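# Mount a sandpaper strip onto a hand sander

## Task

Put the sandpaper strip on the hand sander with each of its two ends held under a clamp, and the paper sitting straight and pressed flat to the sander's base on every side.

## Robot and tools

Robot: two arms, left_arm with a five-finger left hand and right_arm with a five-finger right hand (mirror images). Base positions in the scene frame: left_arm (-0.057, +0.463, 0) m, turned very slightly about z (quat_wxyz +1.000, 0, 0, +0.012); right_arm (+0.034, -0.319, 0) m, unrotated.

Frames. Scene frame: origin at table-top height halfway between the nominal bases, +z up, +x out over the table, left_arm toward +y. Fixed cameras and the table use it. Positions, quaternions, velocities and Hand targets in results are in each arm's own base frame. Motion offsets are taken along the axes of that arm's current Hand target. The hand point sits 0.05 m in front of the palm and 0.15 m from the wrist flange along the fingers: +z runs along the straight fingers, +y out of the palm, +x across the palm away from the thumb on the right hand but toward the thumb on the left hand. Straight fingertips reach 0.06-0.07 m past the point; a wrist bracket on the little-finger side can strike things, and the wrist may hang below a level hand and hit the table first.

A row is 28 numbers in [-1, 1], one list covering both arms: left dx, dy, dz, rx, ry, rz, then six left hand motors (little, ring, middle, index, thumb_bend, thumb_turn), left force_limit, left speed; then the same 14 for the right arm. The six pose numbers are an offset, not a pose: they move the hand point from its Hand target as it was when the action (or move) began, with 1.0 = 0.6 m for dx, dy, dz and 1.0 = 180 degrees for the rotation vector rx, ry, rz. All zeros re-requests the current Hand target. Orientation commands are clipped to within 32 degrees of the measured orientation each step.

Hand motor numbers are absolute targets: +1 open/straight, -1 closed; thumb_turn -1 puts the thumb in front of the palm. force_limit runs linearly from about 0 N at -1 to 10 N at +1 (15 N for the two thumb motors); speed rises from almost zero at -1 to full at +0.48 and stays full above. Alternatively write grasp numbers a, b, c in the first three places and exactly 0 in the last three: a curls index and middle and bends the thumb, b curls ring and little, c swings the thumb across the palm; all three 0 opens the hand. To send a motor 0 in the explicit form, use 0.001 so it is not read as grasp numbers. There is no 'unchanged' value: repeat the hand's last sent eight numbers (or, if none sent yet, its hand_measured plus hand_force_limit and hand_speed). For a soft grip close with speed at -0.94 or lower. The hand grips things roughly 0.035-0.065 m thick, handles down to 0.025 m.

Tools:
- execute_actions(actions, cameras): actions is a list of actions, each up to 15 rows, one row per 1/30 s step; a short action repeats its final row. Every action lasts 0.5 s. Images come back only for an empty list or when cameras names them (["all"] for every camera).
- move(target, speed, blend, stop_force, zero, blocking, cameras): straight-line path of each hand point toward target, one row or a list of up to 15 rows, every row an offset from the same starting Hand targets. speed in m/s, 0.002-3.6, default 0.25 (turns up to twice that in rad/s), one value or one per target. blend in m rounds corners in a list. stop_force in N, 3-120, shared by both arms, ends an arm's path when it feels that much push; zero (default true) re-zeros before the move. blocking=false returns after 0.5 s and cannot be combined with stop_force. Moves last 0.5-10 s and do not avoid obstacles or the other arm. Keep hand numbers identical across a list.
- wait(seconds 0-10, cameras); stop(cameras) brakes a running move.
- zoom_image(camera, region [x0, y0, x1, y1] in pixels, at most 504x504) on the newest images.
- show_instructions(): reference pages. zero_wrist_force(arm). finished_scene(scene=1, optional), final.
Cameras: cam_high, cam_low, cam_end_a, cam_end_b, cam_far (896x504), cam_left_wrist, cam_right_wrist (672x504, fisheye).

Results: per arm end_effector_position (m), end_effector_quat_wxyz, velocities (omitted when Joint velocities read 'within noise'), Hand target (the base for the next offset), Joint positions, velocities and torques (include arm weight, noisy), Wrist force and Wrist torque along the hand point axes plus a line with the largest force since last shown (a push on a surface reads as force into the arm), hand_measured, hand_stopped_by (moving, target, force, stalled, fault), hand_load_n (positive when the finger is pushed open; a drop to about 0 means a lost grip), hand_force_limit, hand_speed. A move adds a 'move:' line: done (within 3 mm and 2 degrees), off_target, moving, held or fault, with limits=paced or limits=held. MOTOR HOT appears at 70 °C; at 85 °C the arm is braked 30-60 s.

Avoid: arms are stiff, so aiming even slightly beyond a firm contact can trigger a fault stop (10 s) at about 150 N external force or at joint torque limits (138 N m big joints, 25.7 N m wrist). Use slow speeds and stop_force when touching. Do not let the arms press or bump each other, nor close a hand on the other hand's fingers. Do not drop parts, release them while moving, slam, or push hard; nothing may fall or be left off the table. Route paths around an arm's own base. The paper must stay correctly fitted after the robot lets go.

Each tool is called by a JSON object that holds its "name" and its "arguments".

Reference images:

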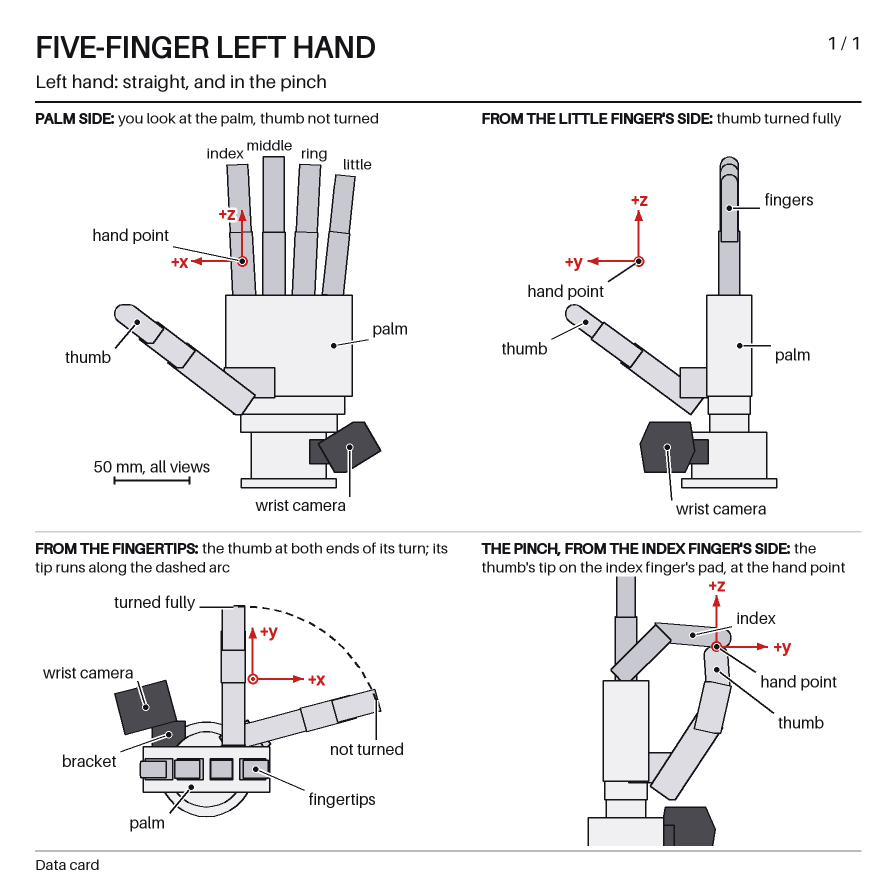

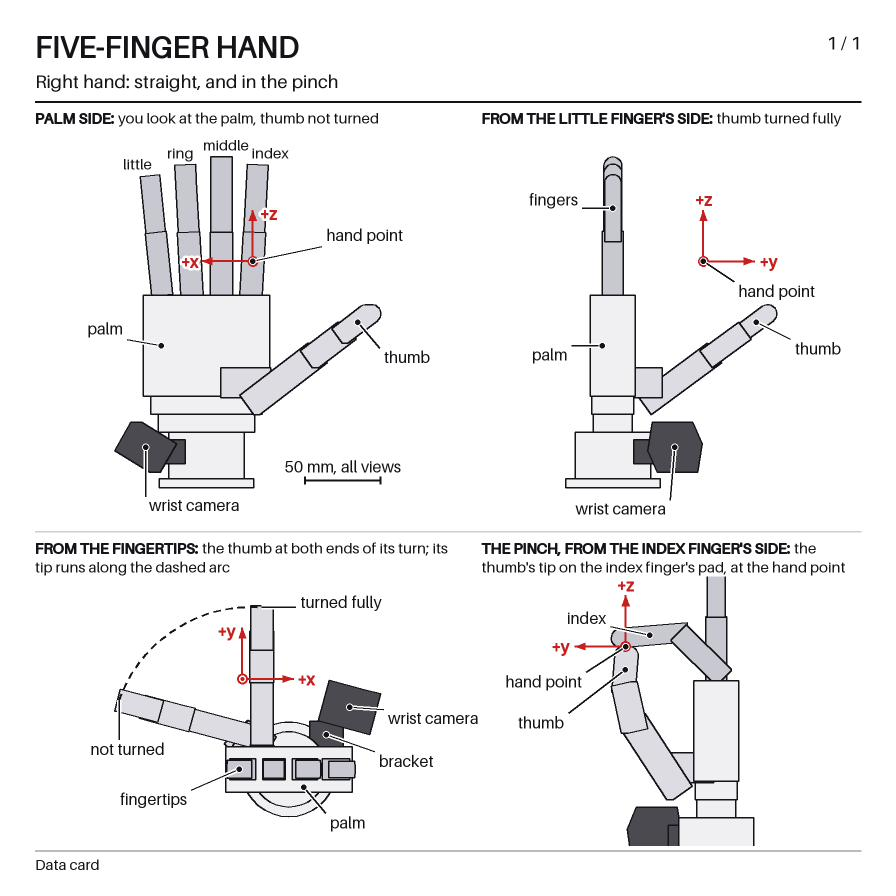

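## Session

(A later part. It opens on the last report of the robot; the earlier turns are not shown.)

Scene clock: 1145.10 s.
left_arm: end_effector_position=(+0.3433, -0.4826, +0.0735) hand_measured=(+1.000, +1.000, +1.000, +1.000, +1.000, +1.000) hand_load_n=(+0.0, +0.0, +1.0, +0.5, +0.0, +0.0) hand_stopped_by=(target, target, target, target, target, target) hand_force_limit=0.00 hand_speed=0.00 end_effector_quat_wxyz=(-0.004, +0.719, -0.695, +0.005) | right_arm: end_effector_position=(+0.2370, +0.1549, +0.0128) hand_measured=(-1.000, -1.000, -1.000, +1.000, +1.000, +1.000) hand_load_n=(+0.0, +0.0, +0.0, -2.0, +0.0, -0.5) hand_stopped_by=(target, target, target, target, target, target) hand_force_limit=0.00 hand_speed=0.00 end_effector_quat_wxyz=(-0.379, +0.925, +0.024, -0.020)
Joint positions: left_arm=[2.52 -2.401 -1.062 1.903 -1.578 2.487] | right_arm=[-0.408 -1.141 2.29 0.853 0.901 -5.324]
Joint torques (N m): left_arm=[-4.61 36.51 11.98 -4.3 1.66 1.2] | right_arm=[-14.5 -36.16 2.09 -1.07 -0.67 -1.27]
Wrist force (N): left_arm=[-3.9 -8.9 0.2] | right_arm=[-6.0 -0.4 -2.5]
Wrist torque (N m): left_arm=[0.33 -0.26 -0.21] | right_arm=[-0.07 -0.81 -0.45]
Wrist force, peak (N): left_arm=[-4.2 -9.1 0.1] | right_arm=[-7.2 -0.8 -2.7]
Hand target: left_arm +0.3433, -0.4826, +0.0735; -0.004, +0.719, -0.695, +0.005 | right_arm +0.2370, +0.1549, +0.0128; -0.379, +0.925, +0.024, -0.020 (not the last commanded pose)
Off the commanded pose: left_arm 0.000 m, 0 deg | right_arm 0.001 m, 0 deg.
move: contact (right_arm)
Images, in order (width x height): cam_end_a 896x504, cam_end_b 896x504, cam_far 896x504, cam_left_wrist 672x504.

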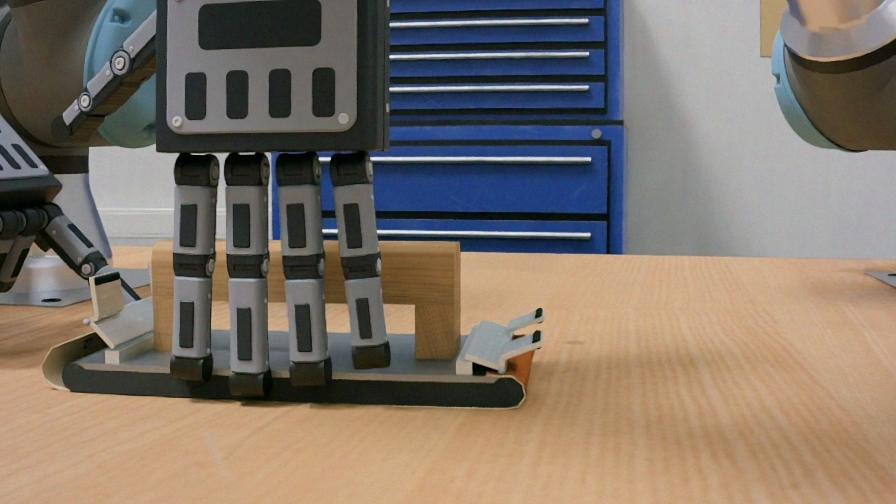

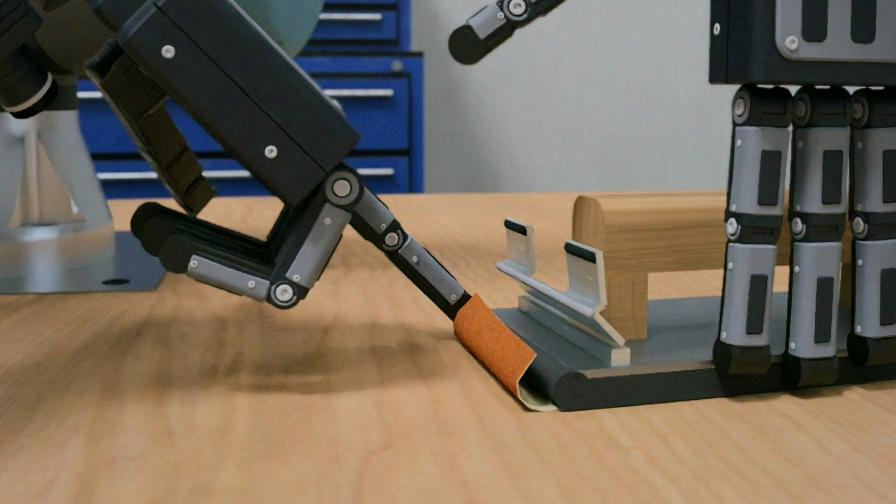

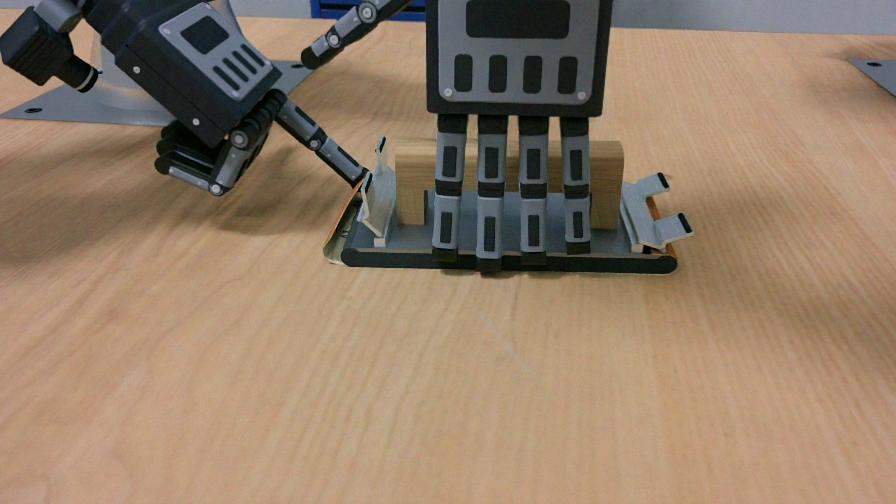

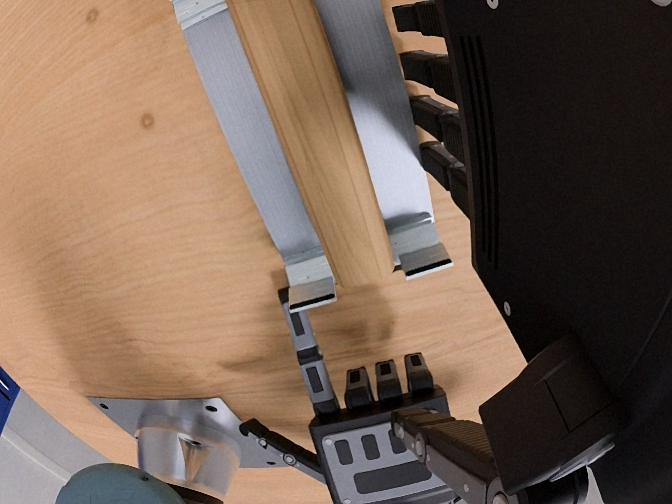

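{"name": "move", "arguments": {"target": [[0,0,0,0,0,0, 1,1,1,1,1,1, 0,0, -0.0449,-0.0013,0.0025,0,0,0, -1,-1,-1,1,1,1, 0,0],[0,0,0,0,0,0, 1,1,1,1,1,1, 0,0, -0.0434,-0.0191,0.02,0,0,0, -1,-1,-1,1,1,1, 0,0]], "speed": 0.08, "cameras": ["cam_left_wrist","cam_end_a","cam_end_b","cam_far","cam_high"]}}

{"name": "zoom_image", "arguments": {"camera": "cam_end_b", "region": [400, 230, 640, 430]}}

{"name": "zoom_image", "arguments": {"camera": "cam_far", "region": [300, 120, 420, 290]}}

{"name": "zoom_image", "arguments": {"camera": "cam_left_wrist", "region": [180, 200, 380, 400]}}

Scene clock: 1259.43 s.
left_arm: end_effector_position=(+0.3433, -0.4826, +0.0735) hand_measured=(+1.000, +1.000, +1.000, +1.000, +1.000, +1.000) hand_load_n=(+0.0, +0.0, +0.0, +0.0, +0.0, +0.0) hand_stopped_by=(target, target, target, target, target, target) hand_force_limit=0.00 hand_speed=0.00 end_effector_quat_wxyz=(-0.004, +0.719, -0.695, +0.005) | right_arm: end_effector_position=(+0.2100, +0.1699, +0.0128) hand_measured=(-1.000, -1.000, -1.000, +1.000, +1.000, +1.000) hand_load_n=(+0.0, +0.0, +0.0, +0.0, +0.0, +0.0) hand_stopped_by=(target, target, target, target, target, target) hand_force_limit=0.00 hand_speed=0.00 end_effector_quat_wxyz=(-0.379, +0.925, +0.024, -0.020)
Joint positions: left_arm=[2.52 -2.401 -1.062 1.903 -1.578 2.487] | right_arm=[-0.394 -1.18 2.366 0.806 0.895 -5.308]
Joint torques (N m): left_arm=[-5.5 36.35 7.29 -4.4 -0.98 1.27] | right_arm=[12.67 -33.51 -17.53 0.52 -2.82 1.59]
Wrist force (N): left_arm=[-0.4 -1.4 0.6] | right_arm=[3.5 -1.5 -0.1]
Wrist torque (N m): left_arm=[0.07 0.01 -0.12] | right_arm=[-0.16 -0.45 0.10]
Wrist force, peak (N): left_arm=[-4.1 -8.9 0.1] | right_arm=[-6.4 -0.2 -2.6]
Hand target: left_arm +0.3433, -0.4826, +0.0735; -0.004, +0.719, -0.695, +0.005 | right_arm +0.2100, +0.1699, +0.0128; -0.379, +0.925, +0.024, -0.020
Off the commanded pose: left_arm 0.000 m, 0 deg | right_arm 0.000 m, 0 deg.
move: done
Images, in order (width x height): cam_high 896x504, cam_end_a 896x504, cam_end_b 896x504, cam_far 896x504, cam_left_wrist 672x504.

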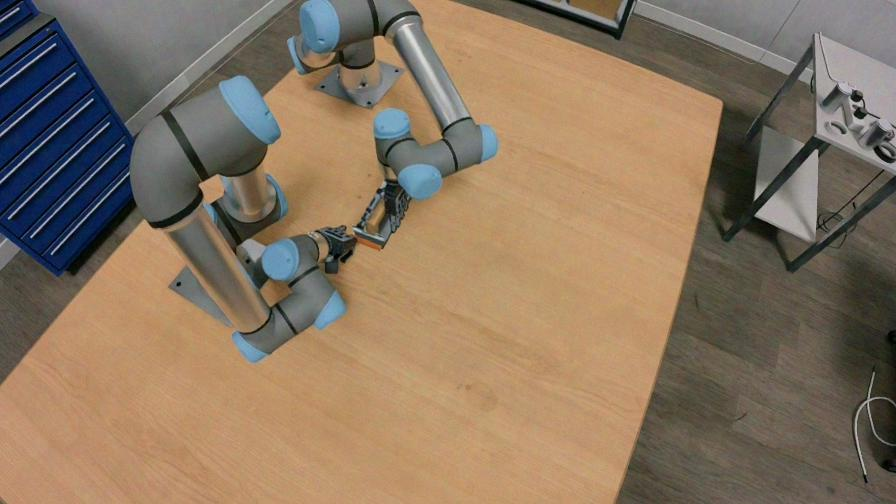

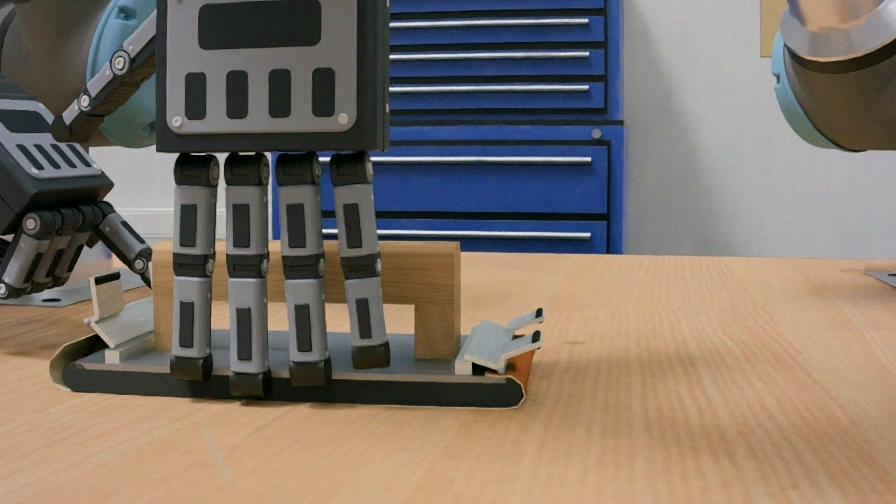

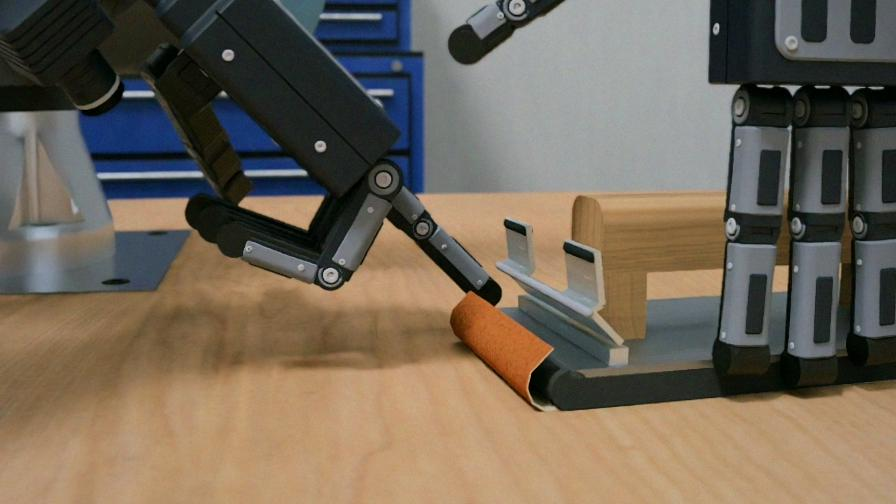

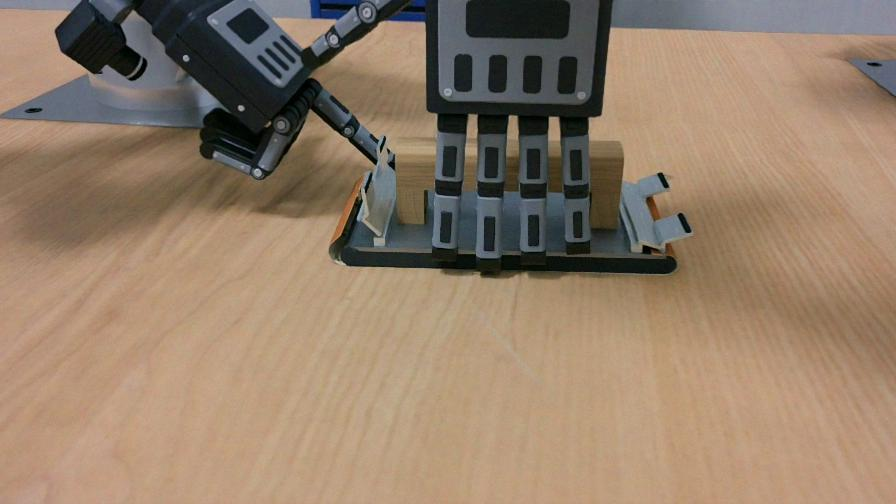

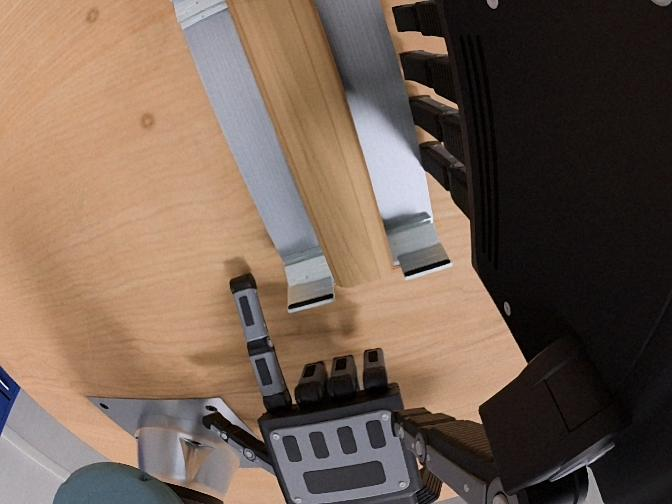

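Scaled by 2.100 from the camera's 896x504 image, which has a finer 1280x720 frame.

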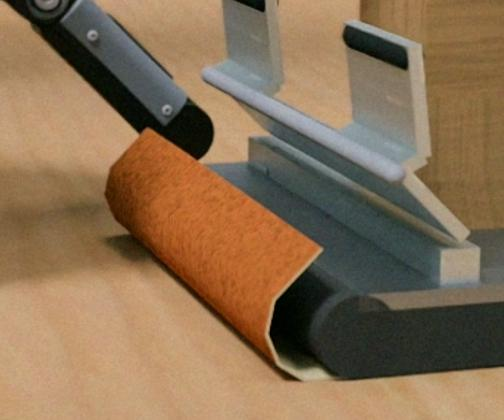

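Scaled by 2.965 from the camera's 896x504 image, which has a finer 1280x720 frame.

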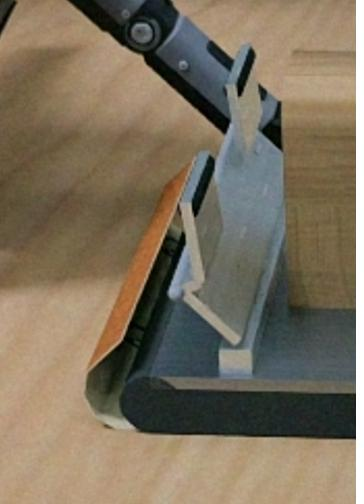

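Scaled by 2.520 from the camera's 672x504 image, which has a finer 960x720 frame.

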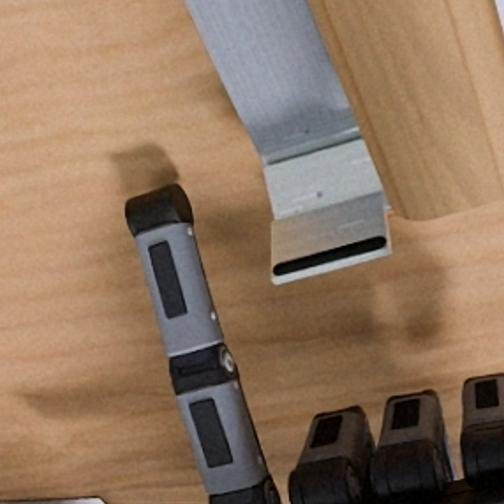

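{"name": "move", "arguments": {"target": [0,0,0,0,0,0, 1,1,1,1,1,1, 0,0, 0.0004,0.014,0.01425,0,0,0, -1,-1,-1,1,1,1, 0,0], "speed": 0.015, "stop_force": 3, "cameras": ["cam_end_b"]}}

Scene clock: 1271.80 s.
left_arm: end_effector_position=(+0.3433, -0.4826, +0.0735) hand_measured=(+1.000, +1.000, +1.000, +1.000, +1.000, +1.000) hand_load_n=(+0.0, +0.0, +0.0, +0.0, +0.0, +0.0) hand_stopped_by=(target, target, target, target, target, target) hand_force_limit=0.00 hand_speed=0.00 end_effector_quat_wxyz=(-0.004, +0.719, -0.695, +0.005) | right_arm: end_effector_position=(+0.2100, +0.1699, +0.0055) hand_measured=(-1.000, -1.000, -1.000, +1.000, +1.000, +1.000) hand_load_n=(+0.0, +0.0, +0.0, +0.0, +0.0, +0.0) hand_stopped_by=(target, target, target, target, target, target) hand_force_limit=0.00 hand_speed=0.00 end_effector_quat_wxyz=(-0.379, +0.925, +0.024, -0.020)
Joint positions: left_arm=[2.52 -2.401 -1.062 1.903 -1.578 2.487] | right_arm=[-0.394 -1.157 2.368 0.781 0.895 -5.307]
Joint torques (N m): left_arm=[-4.92 36.5 7.32 -4.4 -0.81 1.19] | right_arm=[11.7 -33.42 -12.54 4.85 1.52 -0.13]
Wrist force (N): left_arm=[-0.4 -1.3 0.5] | right_arm=[3.7 -3.3 -3.3]
Wrist torque (N m): left_arm=[0.09 0.01 -0.12] | right_arm=[0.04 -0.40 0.08]
Wrist force, peak (N): left_arm=[-0.3 -1.6 0.7] | right_arm=[3.9 -7.5 -13.6]
Hand target: left_arm +0.3433, -0.4826, +0.0735; -0.004, +0.719, -0.695, +0.005 | right_arm +0.2100, +0.1699, +0.0055; -0.379, +0.925, +0.024, -0.020 (not the last commanded pose)
Off the commanded pose: left_arm 0.000 m, 0 deg | right_arm 0.005 m, 0 deg.
move: contact (right_arm)
Images, in order (width x height): cam_end_b 896x504.

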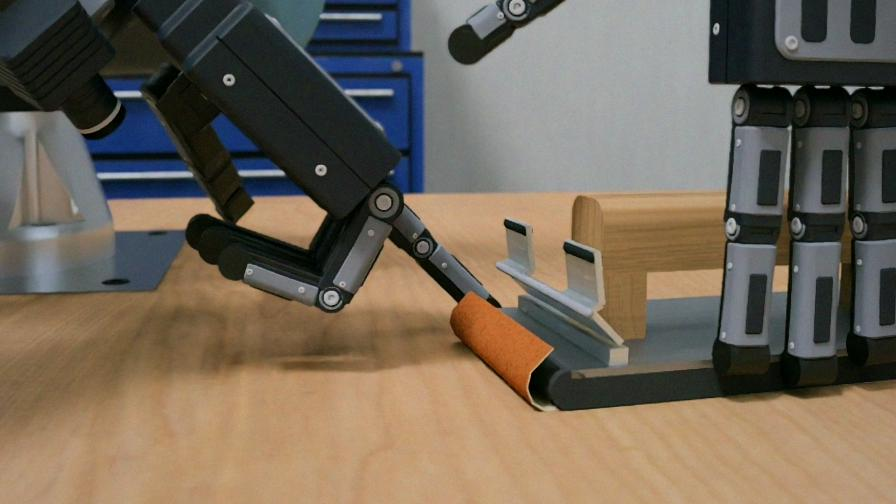

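{"name": "move", "arguments": {"target": [[0,0,0,0,0,0, 1,1,1,1,1,1, 0,0, 0,-0.0004,-0.0004,0,0,0, -1,-1,-1,1,1,1, 0,0],[0,0,0,0,0,0, 1,1,1,1,1,1, 0,0, 0.045,-0.0011,0.0009,0,0,0, -1,-1,-1,1,1,1, 0,0]], "speed": 0.015, "stop_force": 7, "cameras": ["cam_end_b","cam_far","cam_left_wrist"]}}

{"name": "zoom_image", "arguments": {"camera": "cam_end_b", "region": [400, 230, 640, 430]}}

{"name": "zoom_image", "arguments": {"camera": "cam_far", "region": [300, 120, 420, 290]}}

{"name": "zoom_image", "arguments": {"camera": "cam_left_wrist", "region": [180, 200, 380, 400]}}

Scene clock: 1285.83 s.
left_arm: end_effector_position=(+0.3433, -0.4826, +0.0735) hand_measured=(+1.000, +1.000, +1.000, +1.000, +1.000, +1.000) hand_load_n=(+0.0, +0.0, +0.0, +0.0, +0.0, +0.0) hand_stopped_by=(target, target, target, target, target, target) hand_force_limit=0.00 hand_speed=0.00 end_effector_quat_wxyz=(-0.004, +0.719, -0.695, +0.005) | right_arm: end_effector_position=(+0.2326, +0.1720, +0.0052) hand_measured=(-1.000, -1.000, -1.000, +1.000, +1.000, +1.000) hand_load_n=(+0.0, +0.5, +0.0, +0.5, +0.0, +0.0) hand_stopped_by=(target, target, target, target, target, target) hand_force_limit=0.00 hand_speed=0.00 end_effector_quat_wxyz=(-0.379, +0.925, +0.024, -0.020)
Joint positions: left_arm=[2.52 -2.401 -1.062 1.903 -1.578 2.487] | right_arm=[-0.35 -1.132 2.294 0.797 0.878 -5.256]
Joint torques (N m): left_arm=[-5.51 36.43 7.52 -4.57 1.8 1.18] | right_arm=[-13.07 -34.54 4.57 -1.28 2.08 -1.42]
Wrist force (N): left_arm=[-0.8 -3.2 0.4] | right_arm=[1.7 -6.5 -5.4]
Wrist torque (N m): left_arm=[0.14 -0.03 -0.12] | right_arm=[0.33 -0.53 0.06]
Wrist force, peak (N): left_arm=[-1.8 -4.3 0.6] | right_arm=[-6.5 -5.9 -6.4]
Hand target: left_arm +0.3433, -0.4826, +0.0735; -0.004, +0.719, -0.695, +0.005 | right_arm +0.2326, +0.1720, +0.0052; -0.379, +0.925, +0.024, -0.020 (not the last commanded pose)
Off the commanded pose: left_arm 0.000 m, 0 deg | right_arm 0.004 m, 0 deg.
move: contact (right_arm); path passed 1 of 2 targets
Images, in order (width x height): cam_end_b 896x504, cam_far 896x504, cam_left_wrist 672x504.

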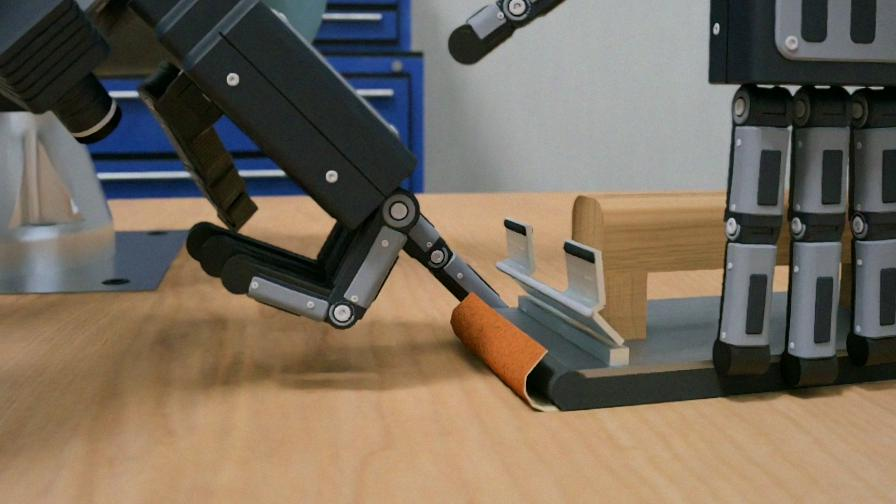

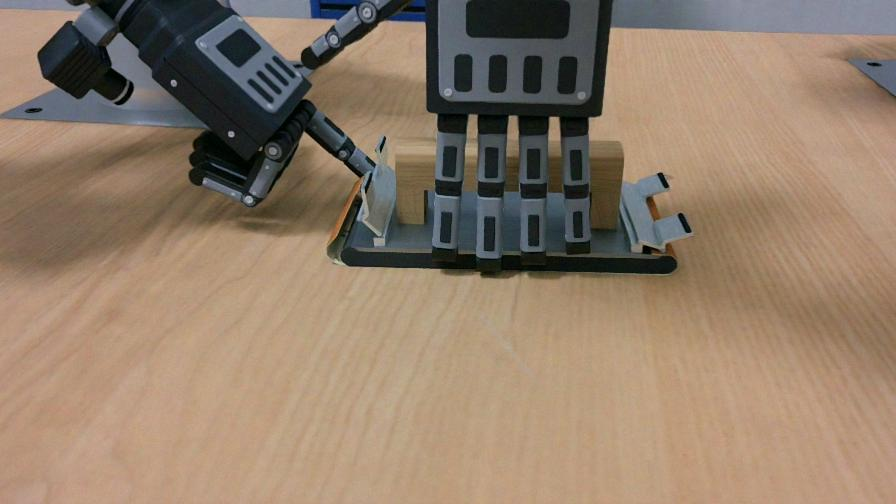

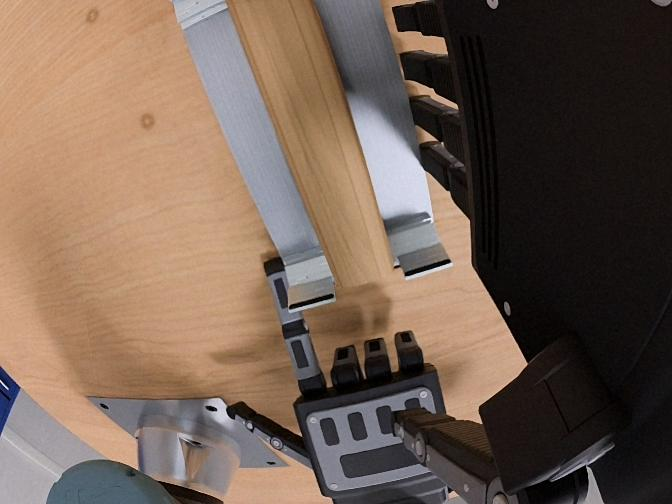

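Scaled by 2.100 from the camera's 896x504 image, which has a finer 1280x720 frame.

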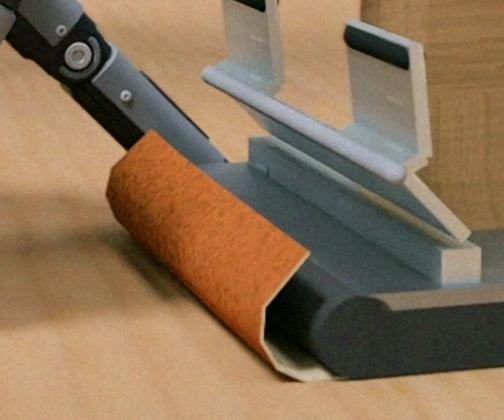

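Scaled by 2.965 from the camera's 896x504 image, which has a finer 1280x720 frame.

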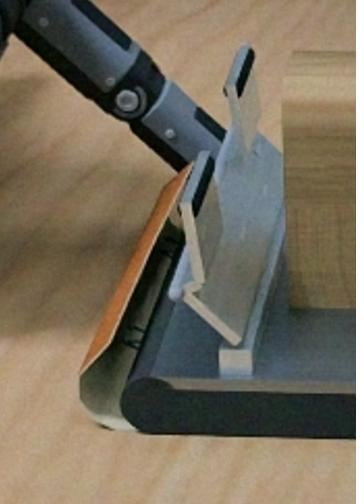

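Scaled by 2.520 from the camera's 672x504 image, which has a finer 960x720 frame.

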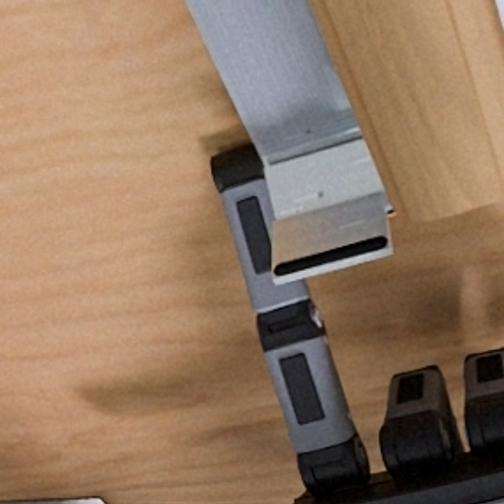

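{"name": "move", "arguments": {"target": [[0,-0.0333,0,0,0,0, 1,1,1,1,1,1, 0,0, -0.0333,-0.001,0.0018,0,0,0, -1,-1,-1,1,1,1, 0,0],[0,-0.0333,-0.15,0,0,0, 1,1,1,1,1,1, 0,0, -0.0398,-0.0002,-0.1158,0,0,0, -1,-1,-1,1,1,1, 0,0],[0.0213,0.1785,-0.1465,0,0,-0.48, 1,1,1,1,1,1, 0,0, -0.0398,-0.0002,-0.1158,0,0,0, -1,-1,-1,1,1,1, 0,0]], "speed": [0.06,0.15,0.35], "cameras": ["cam_end_a","cam_end_b","cam_far","cam_left_wrist","cam_high"]}}

{"name": "zoom_image", "arguments": {"camera": "cam_left_wrist", "region": [270, 150, 480, 350]}}

{"name": "zoom_image", "arguments": {"camera": "cam_left_wrist", "region": [275, 205, 335, 250]}}

{"name": "zoom_image", "arguments": {"camera": "cam_far", "region": [310, 120, 430, 290]}}

{"name": "zoom_image", "arguments": {"camera": "cam_end_b", "region": [400, 230, 640, 430]}}

Scene clock: 1326.97 s.
left_arm: end_effector_position=(+0.2355, -0.4988, +0.1600) hand_measured=(+1.000, +1.000, +1.000, +1.000, +1.000, +1.000) hand_load_n=(+0.0, +0.0, +0.0, +0.0, +0.0, +0.0) hand_stopped_by=(target, target, target, target, target, target) hand_force_limit=0.00 hand_speed=0.00 end_effector_quat_wxyz=(+0.000, +1.000, -0.015, +0.007) | right_arm: end_effector_position=(+0.2125, +0.1220, +0.0552) hand_measured=(-1.000, -1.000, -1.000, +1.000, +1.000, +1.000) hand_load_n=(+0.0, +0.0, +0.0, +0.0, +0.0, +0.0) hand_stopped_by=(target, target, target, target, target, target) hand_force_limit=0.00 hand_speed=0.00 end_effector_quat_wxyz=(-0.379, +0.925, +0.024, -0.020)
Joint positions: left_arm=[2.286 -2.043 -1.437 1.919 -1.58 0.744] | right_arm=[-0.583 -1.285 2.37 1.03 0.983 -5.515]
Joint torques (N m): left_arm=[-7.01 32.93 18.61 -0.8 -1.27 -1.87] | right_arm=[-12.66 -30.58 4.38 5.32 1.33 -1.2]
Wrist force (N): left_arm=[0.1 0.4 0.2] | right_arm=[3.7 -2.2 -0.4]
Wrist torque (N m): left_arm=[0.07 0.03 0.01] | right_arm=[-0.25 -0.49 0.25]
Wrist force, peak (N): left_arm=[-1.1 -3.3 0.8] | right_arm=[7.7 -6.9 -5.9]
Hand target: left_arm +0.2355, -0.4989, +0.1600; +0.000, +1.000, -0.015, +0.007 | right_arm +0.2125, +0.1220, +0.0552; -0.379, +0.925, +0.024, -0.020
Off the commanded pose: left_arm 0.000 m, 0 deg | right_arm 0.000 m, 0 deg.
move: done
Images, in order (width x height): cam_high 896x504, cam_end_a 896x504, cam_end_b 896x504, cam_far 896x504, cam_left_wrist 672x504.

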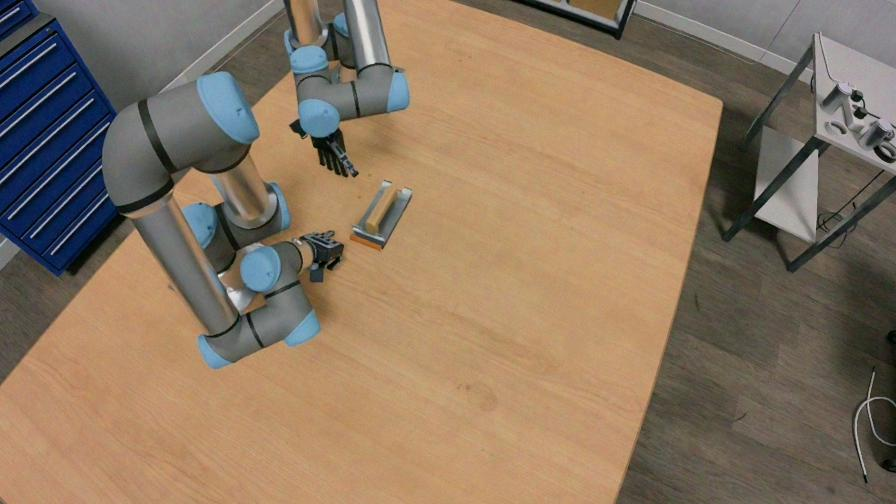

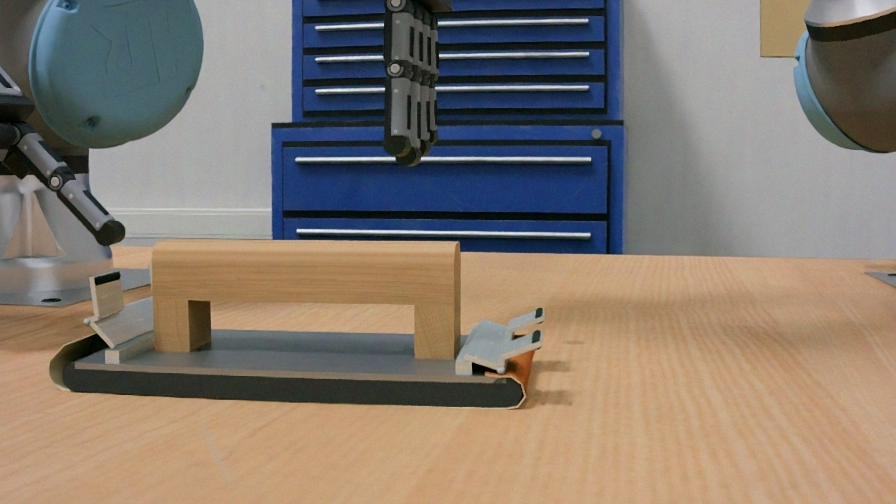

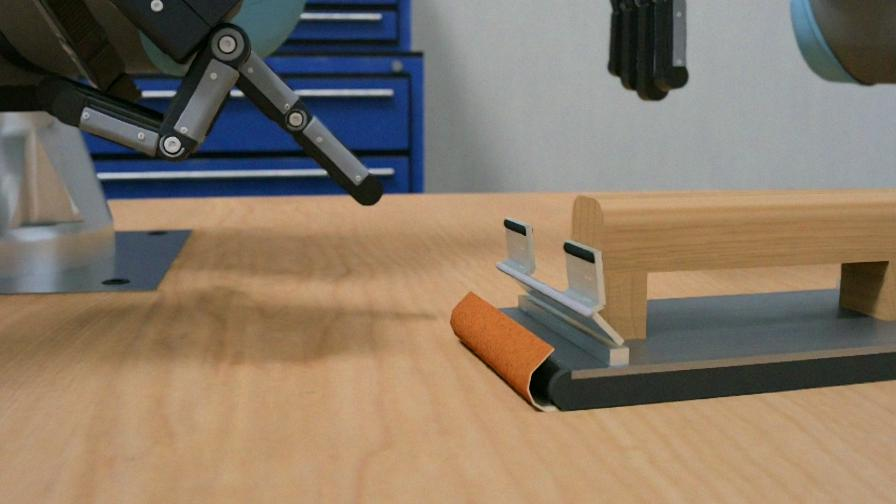

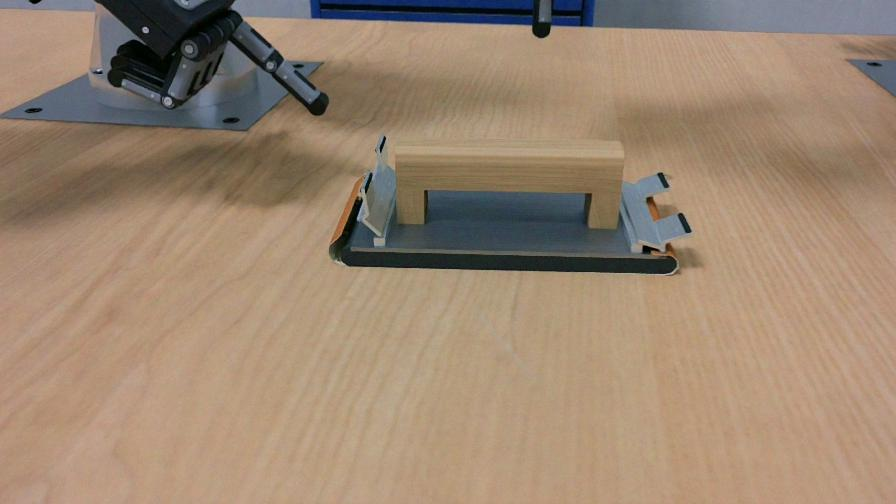

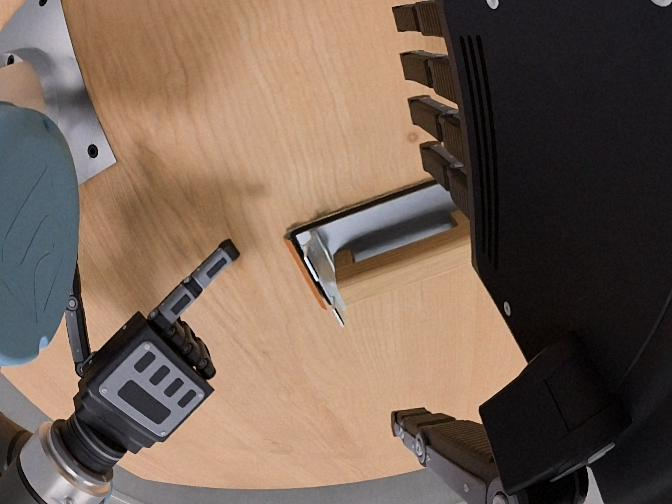

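Scaled by 2.400 from the camera's 672x504 image, which has a finer 960x720 frame.

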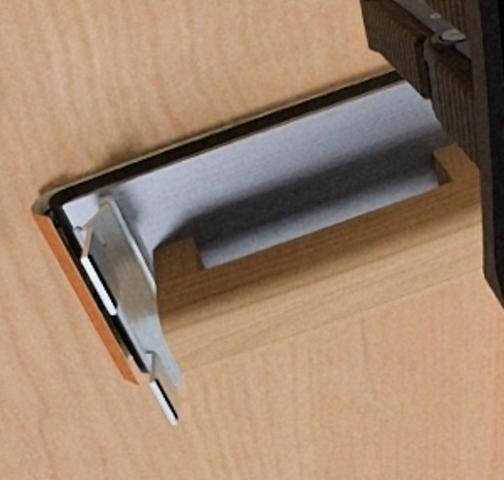

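Scaled by 8.400 from the camera's 672x504 image, which has a finer 960x720 frame.

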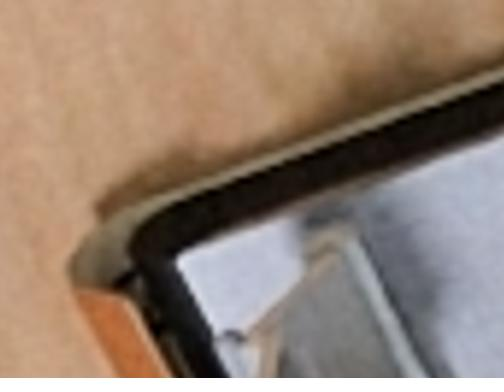

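Scaled by 2.965 from the camera's 896x504 image, which has a finer 1280x720 frame.

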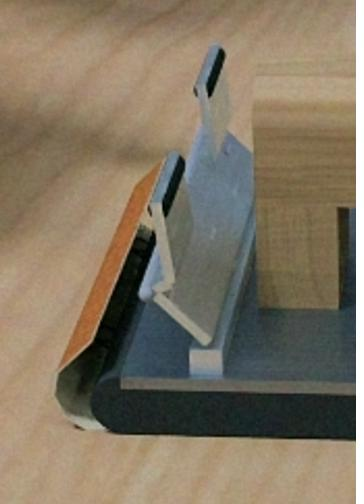

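Scaled by 2.100 from the camera's 896x504 image, which has a finer 1280x720 frame.

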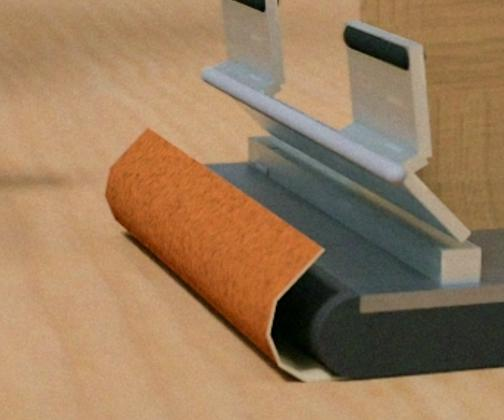

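{"name": "zoom_image", "arguments": {"camera": "cam_left_wrist", "region": [335, 180, 395, 225]}}

{"name": "zoom_image", "arguments": {"camera": "cam_left_wrist", "region": [385, 165, 445, 210]}}

{"name": "zoom_image", "arguments": {"camera": "cam_end_a", "region": [20, 310, 140, 410]}}

{"name": "zoom_image", "arguments": {"camera": "cam_end_a", "region": [440, 300, 560, 420]}}

Scaled by 8.400 from the camera's 672x504 image, which has a finer 960x720 frame.

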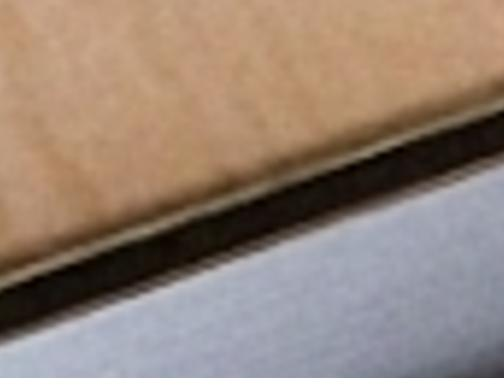

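Scaled by 8.400 from the camera's 672x504 image, which has a finer 960x720 frame.

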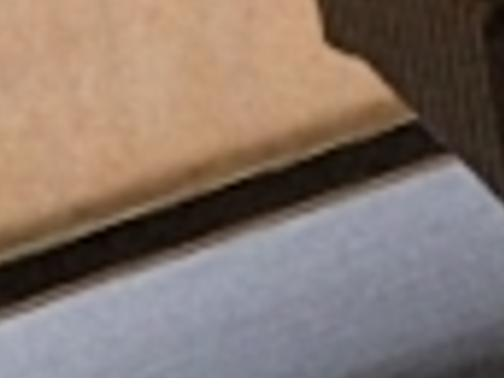

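Scaled by 4.200 from the camera's 896x504 image, which has a finer 1280x720 frame.

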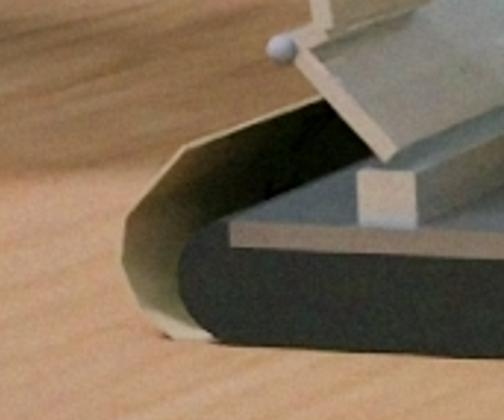

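Scaled by 4.200 from the camera's 896x504 image, which has a finer 1280x720 frame.

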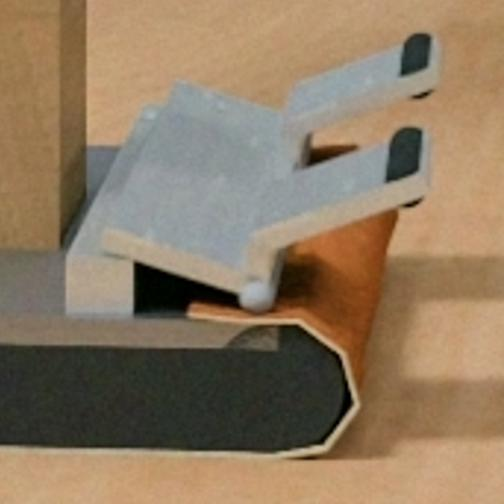

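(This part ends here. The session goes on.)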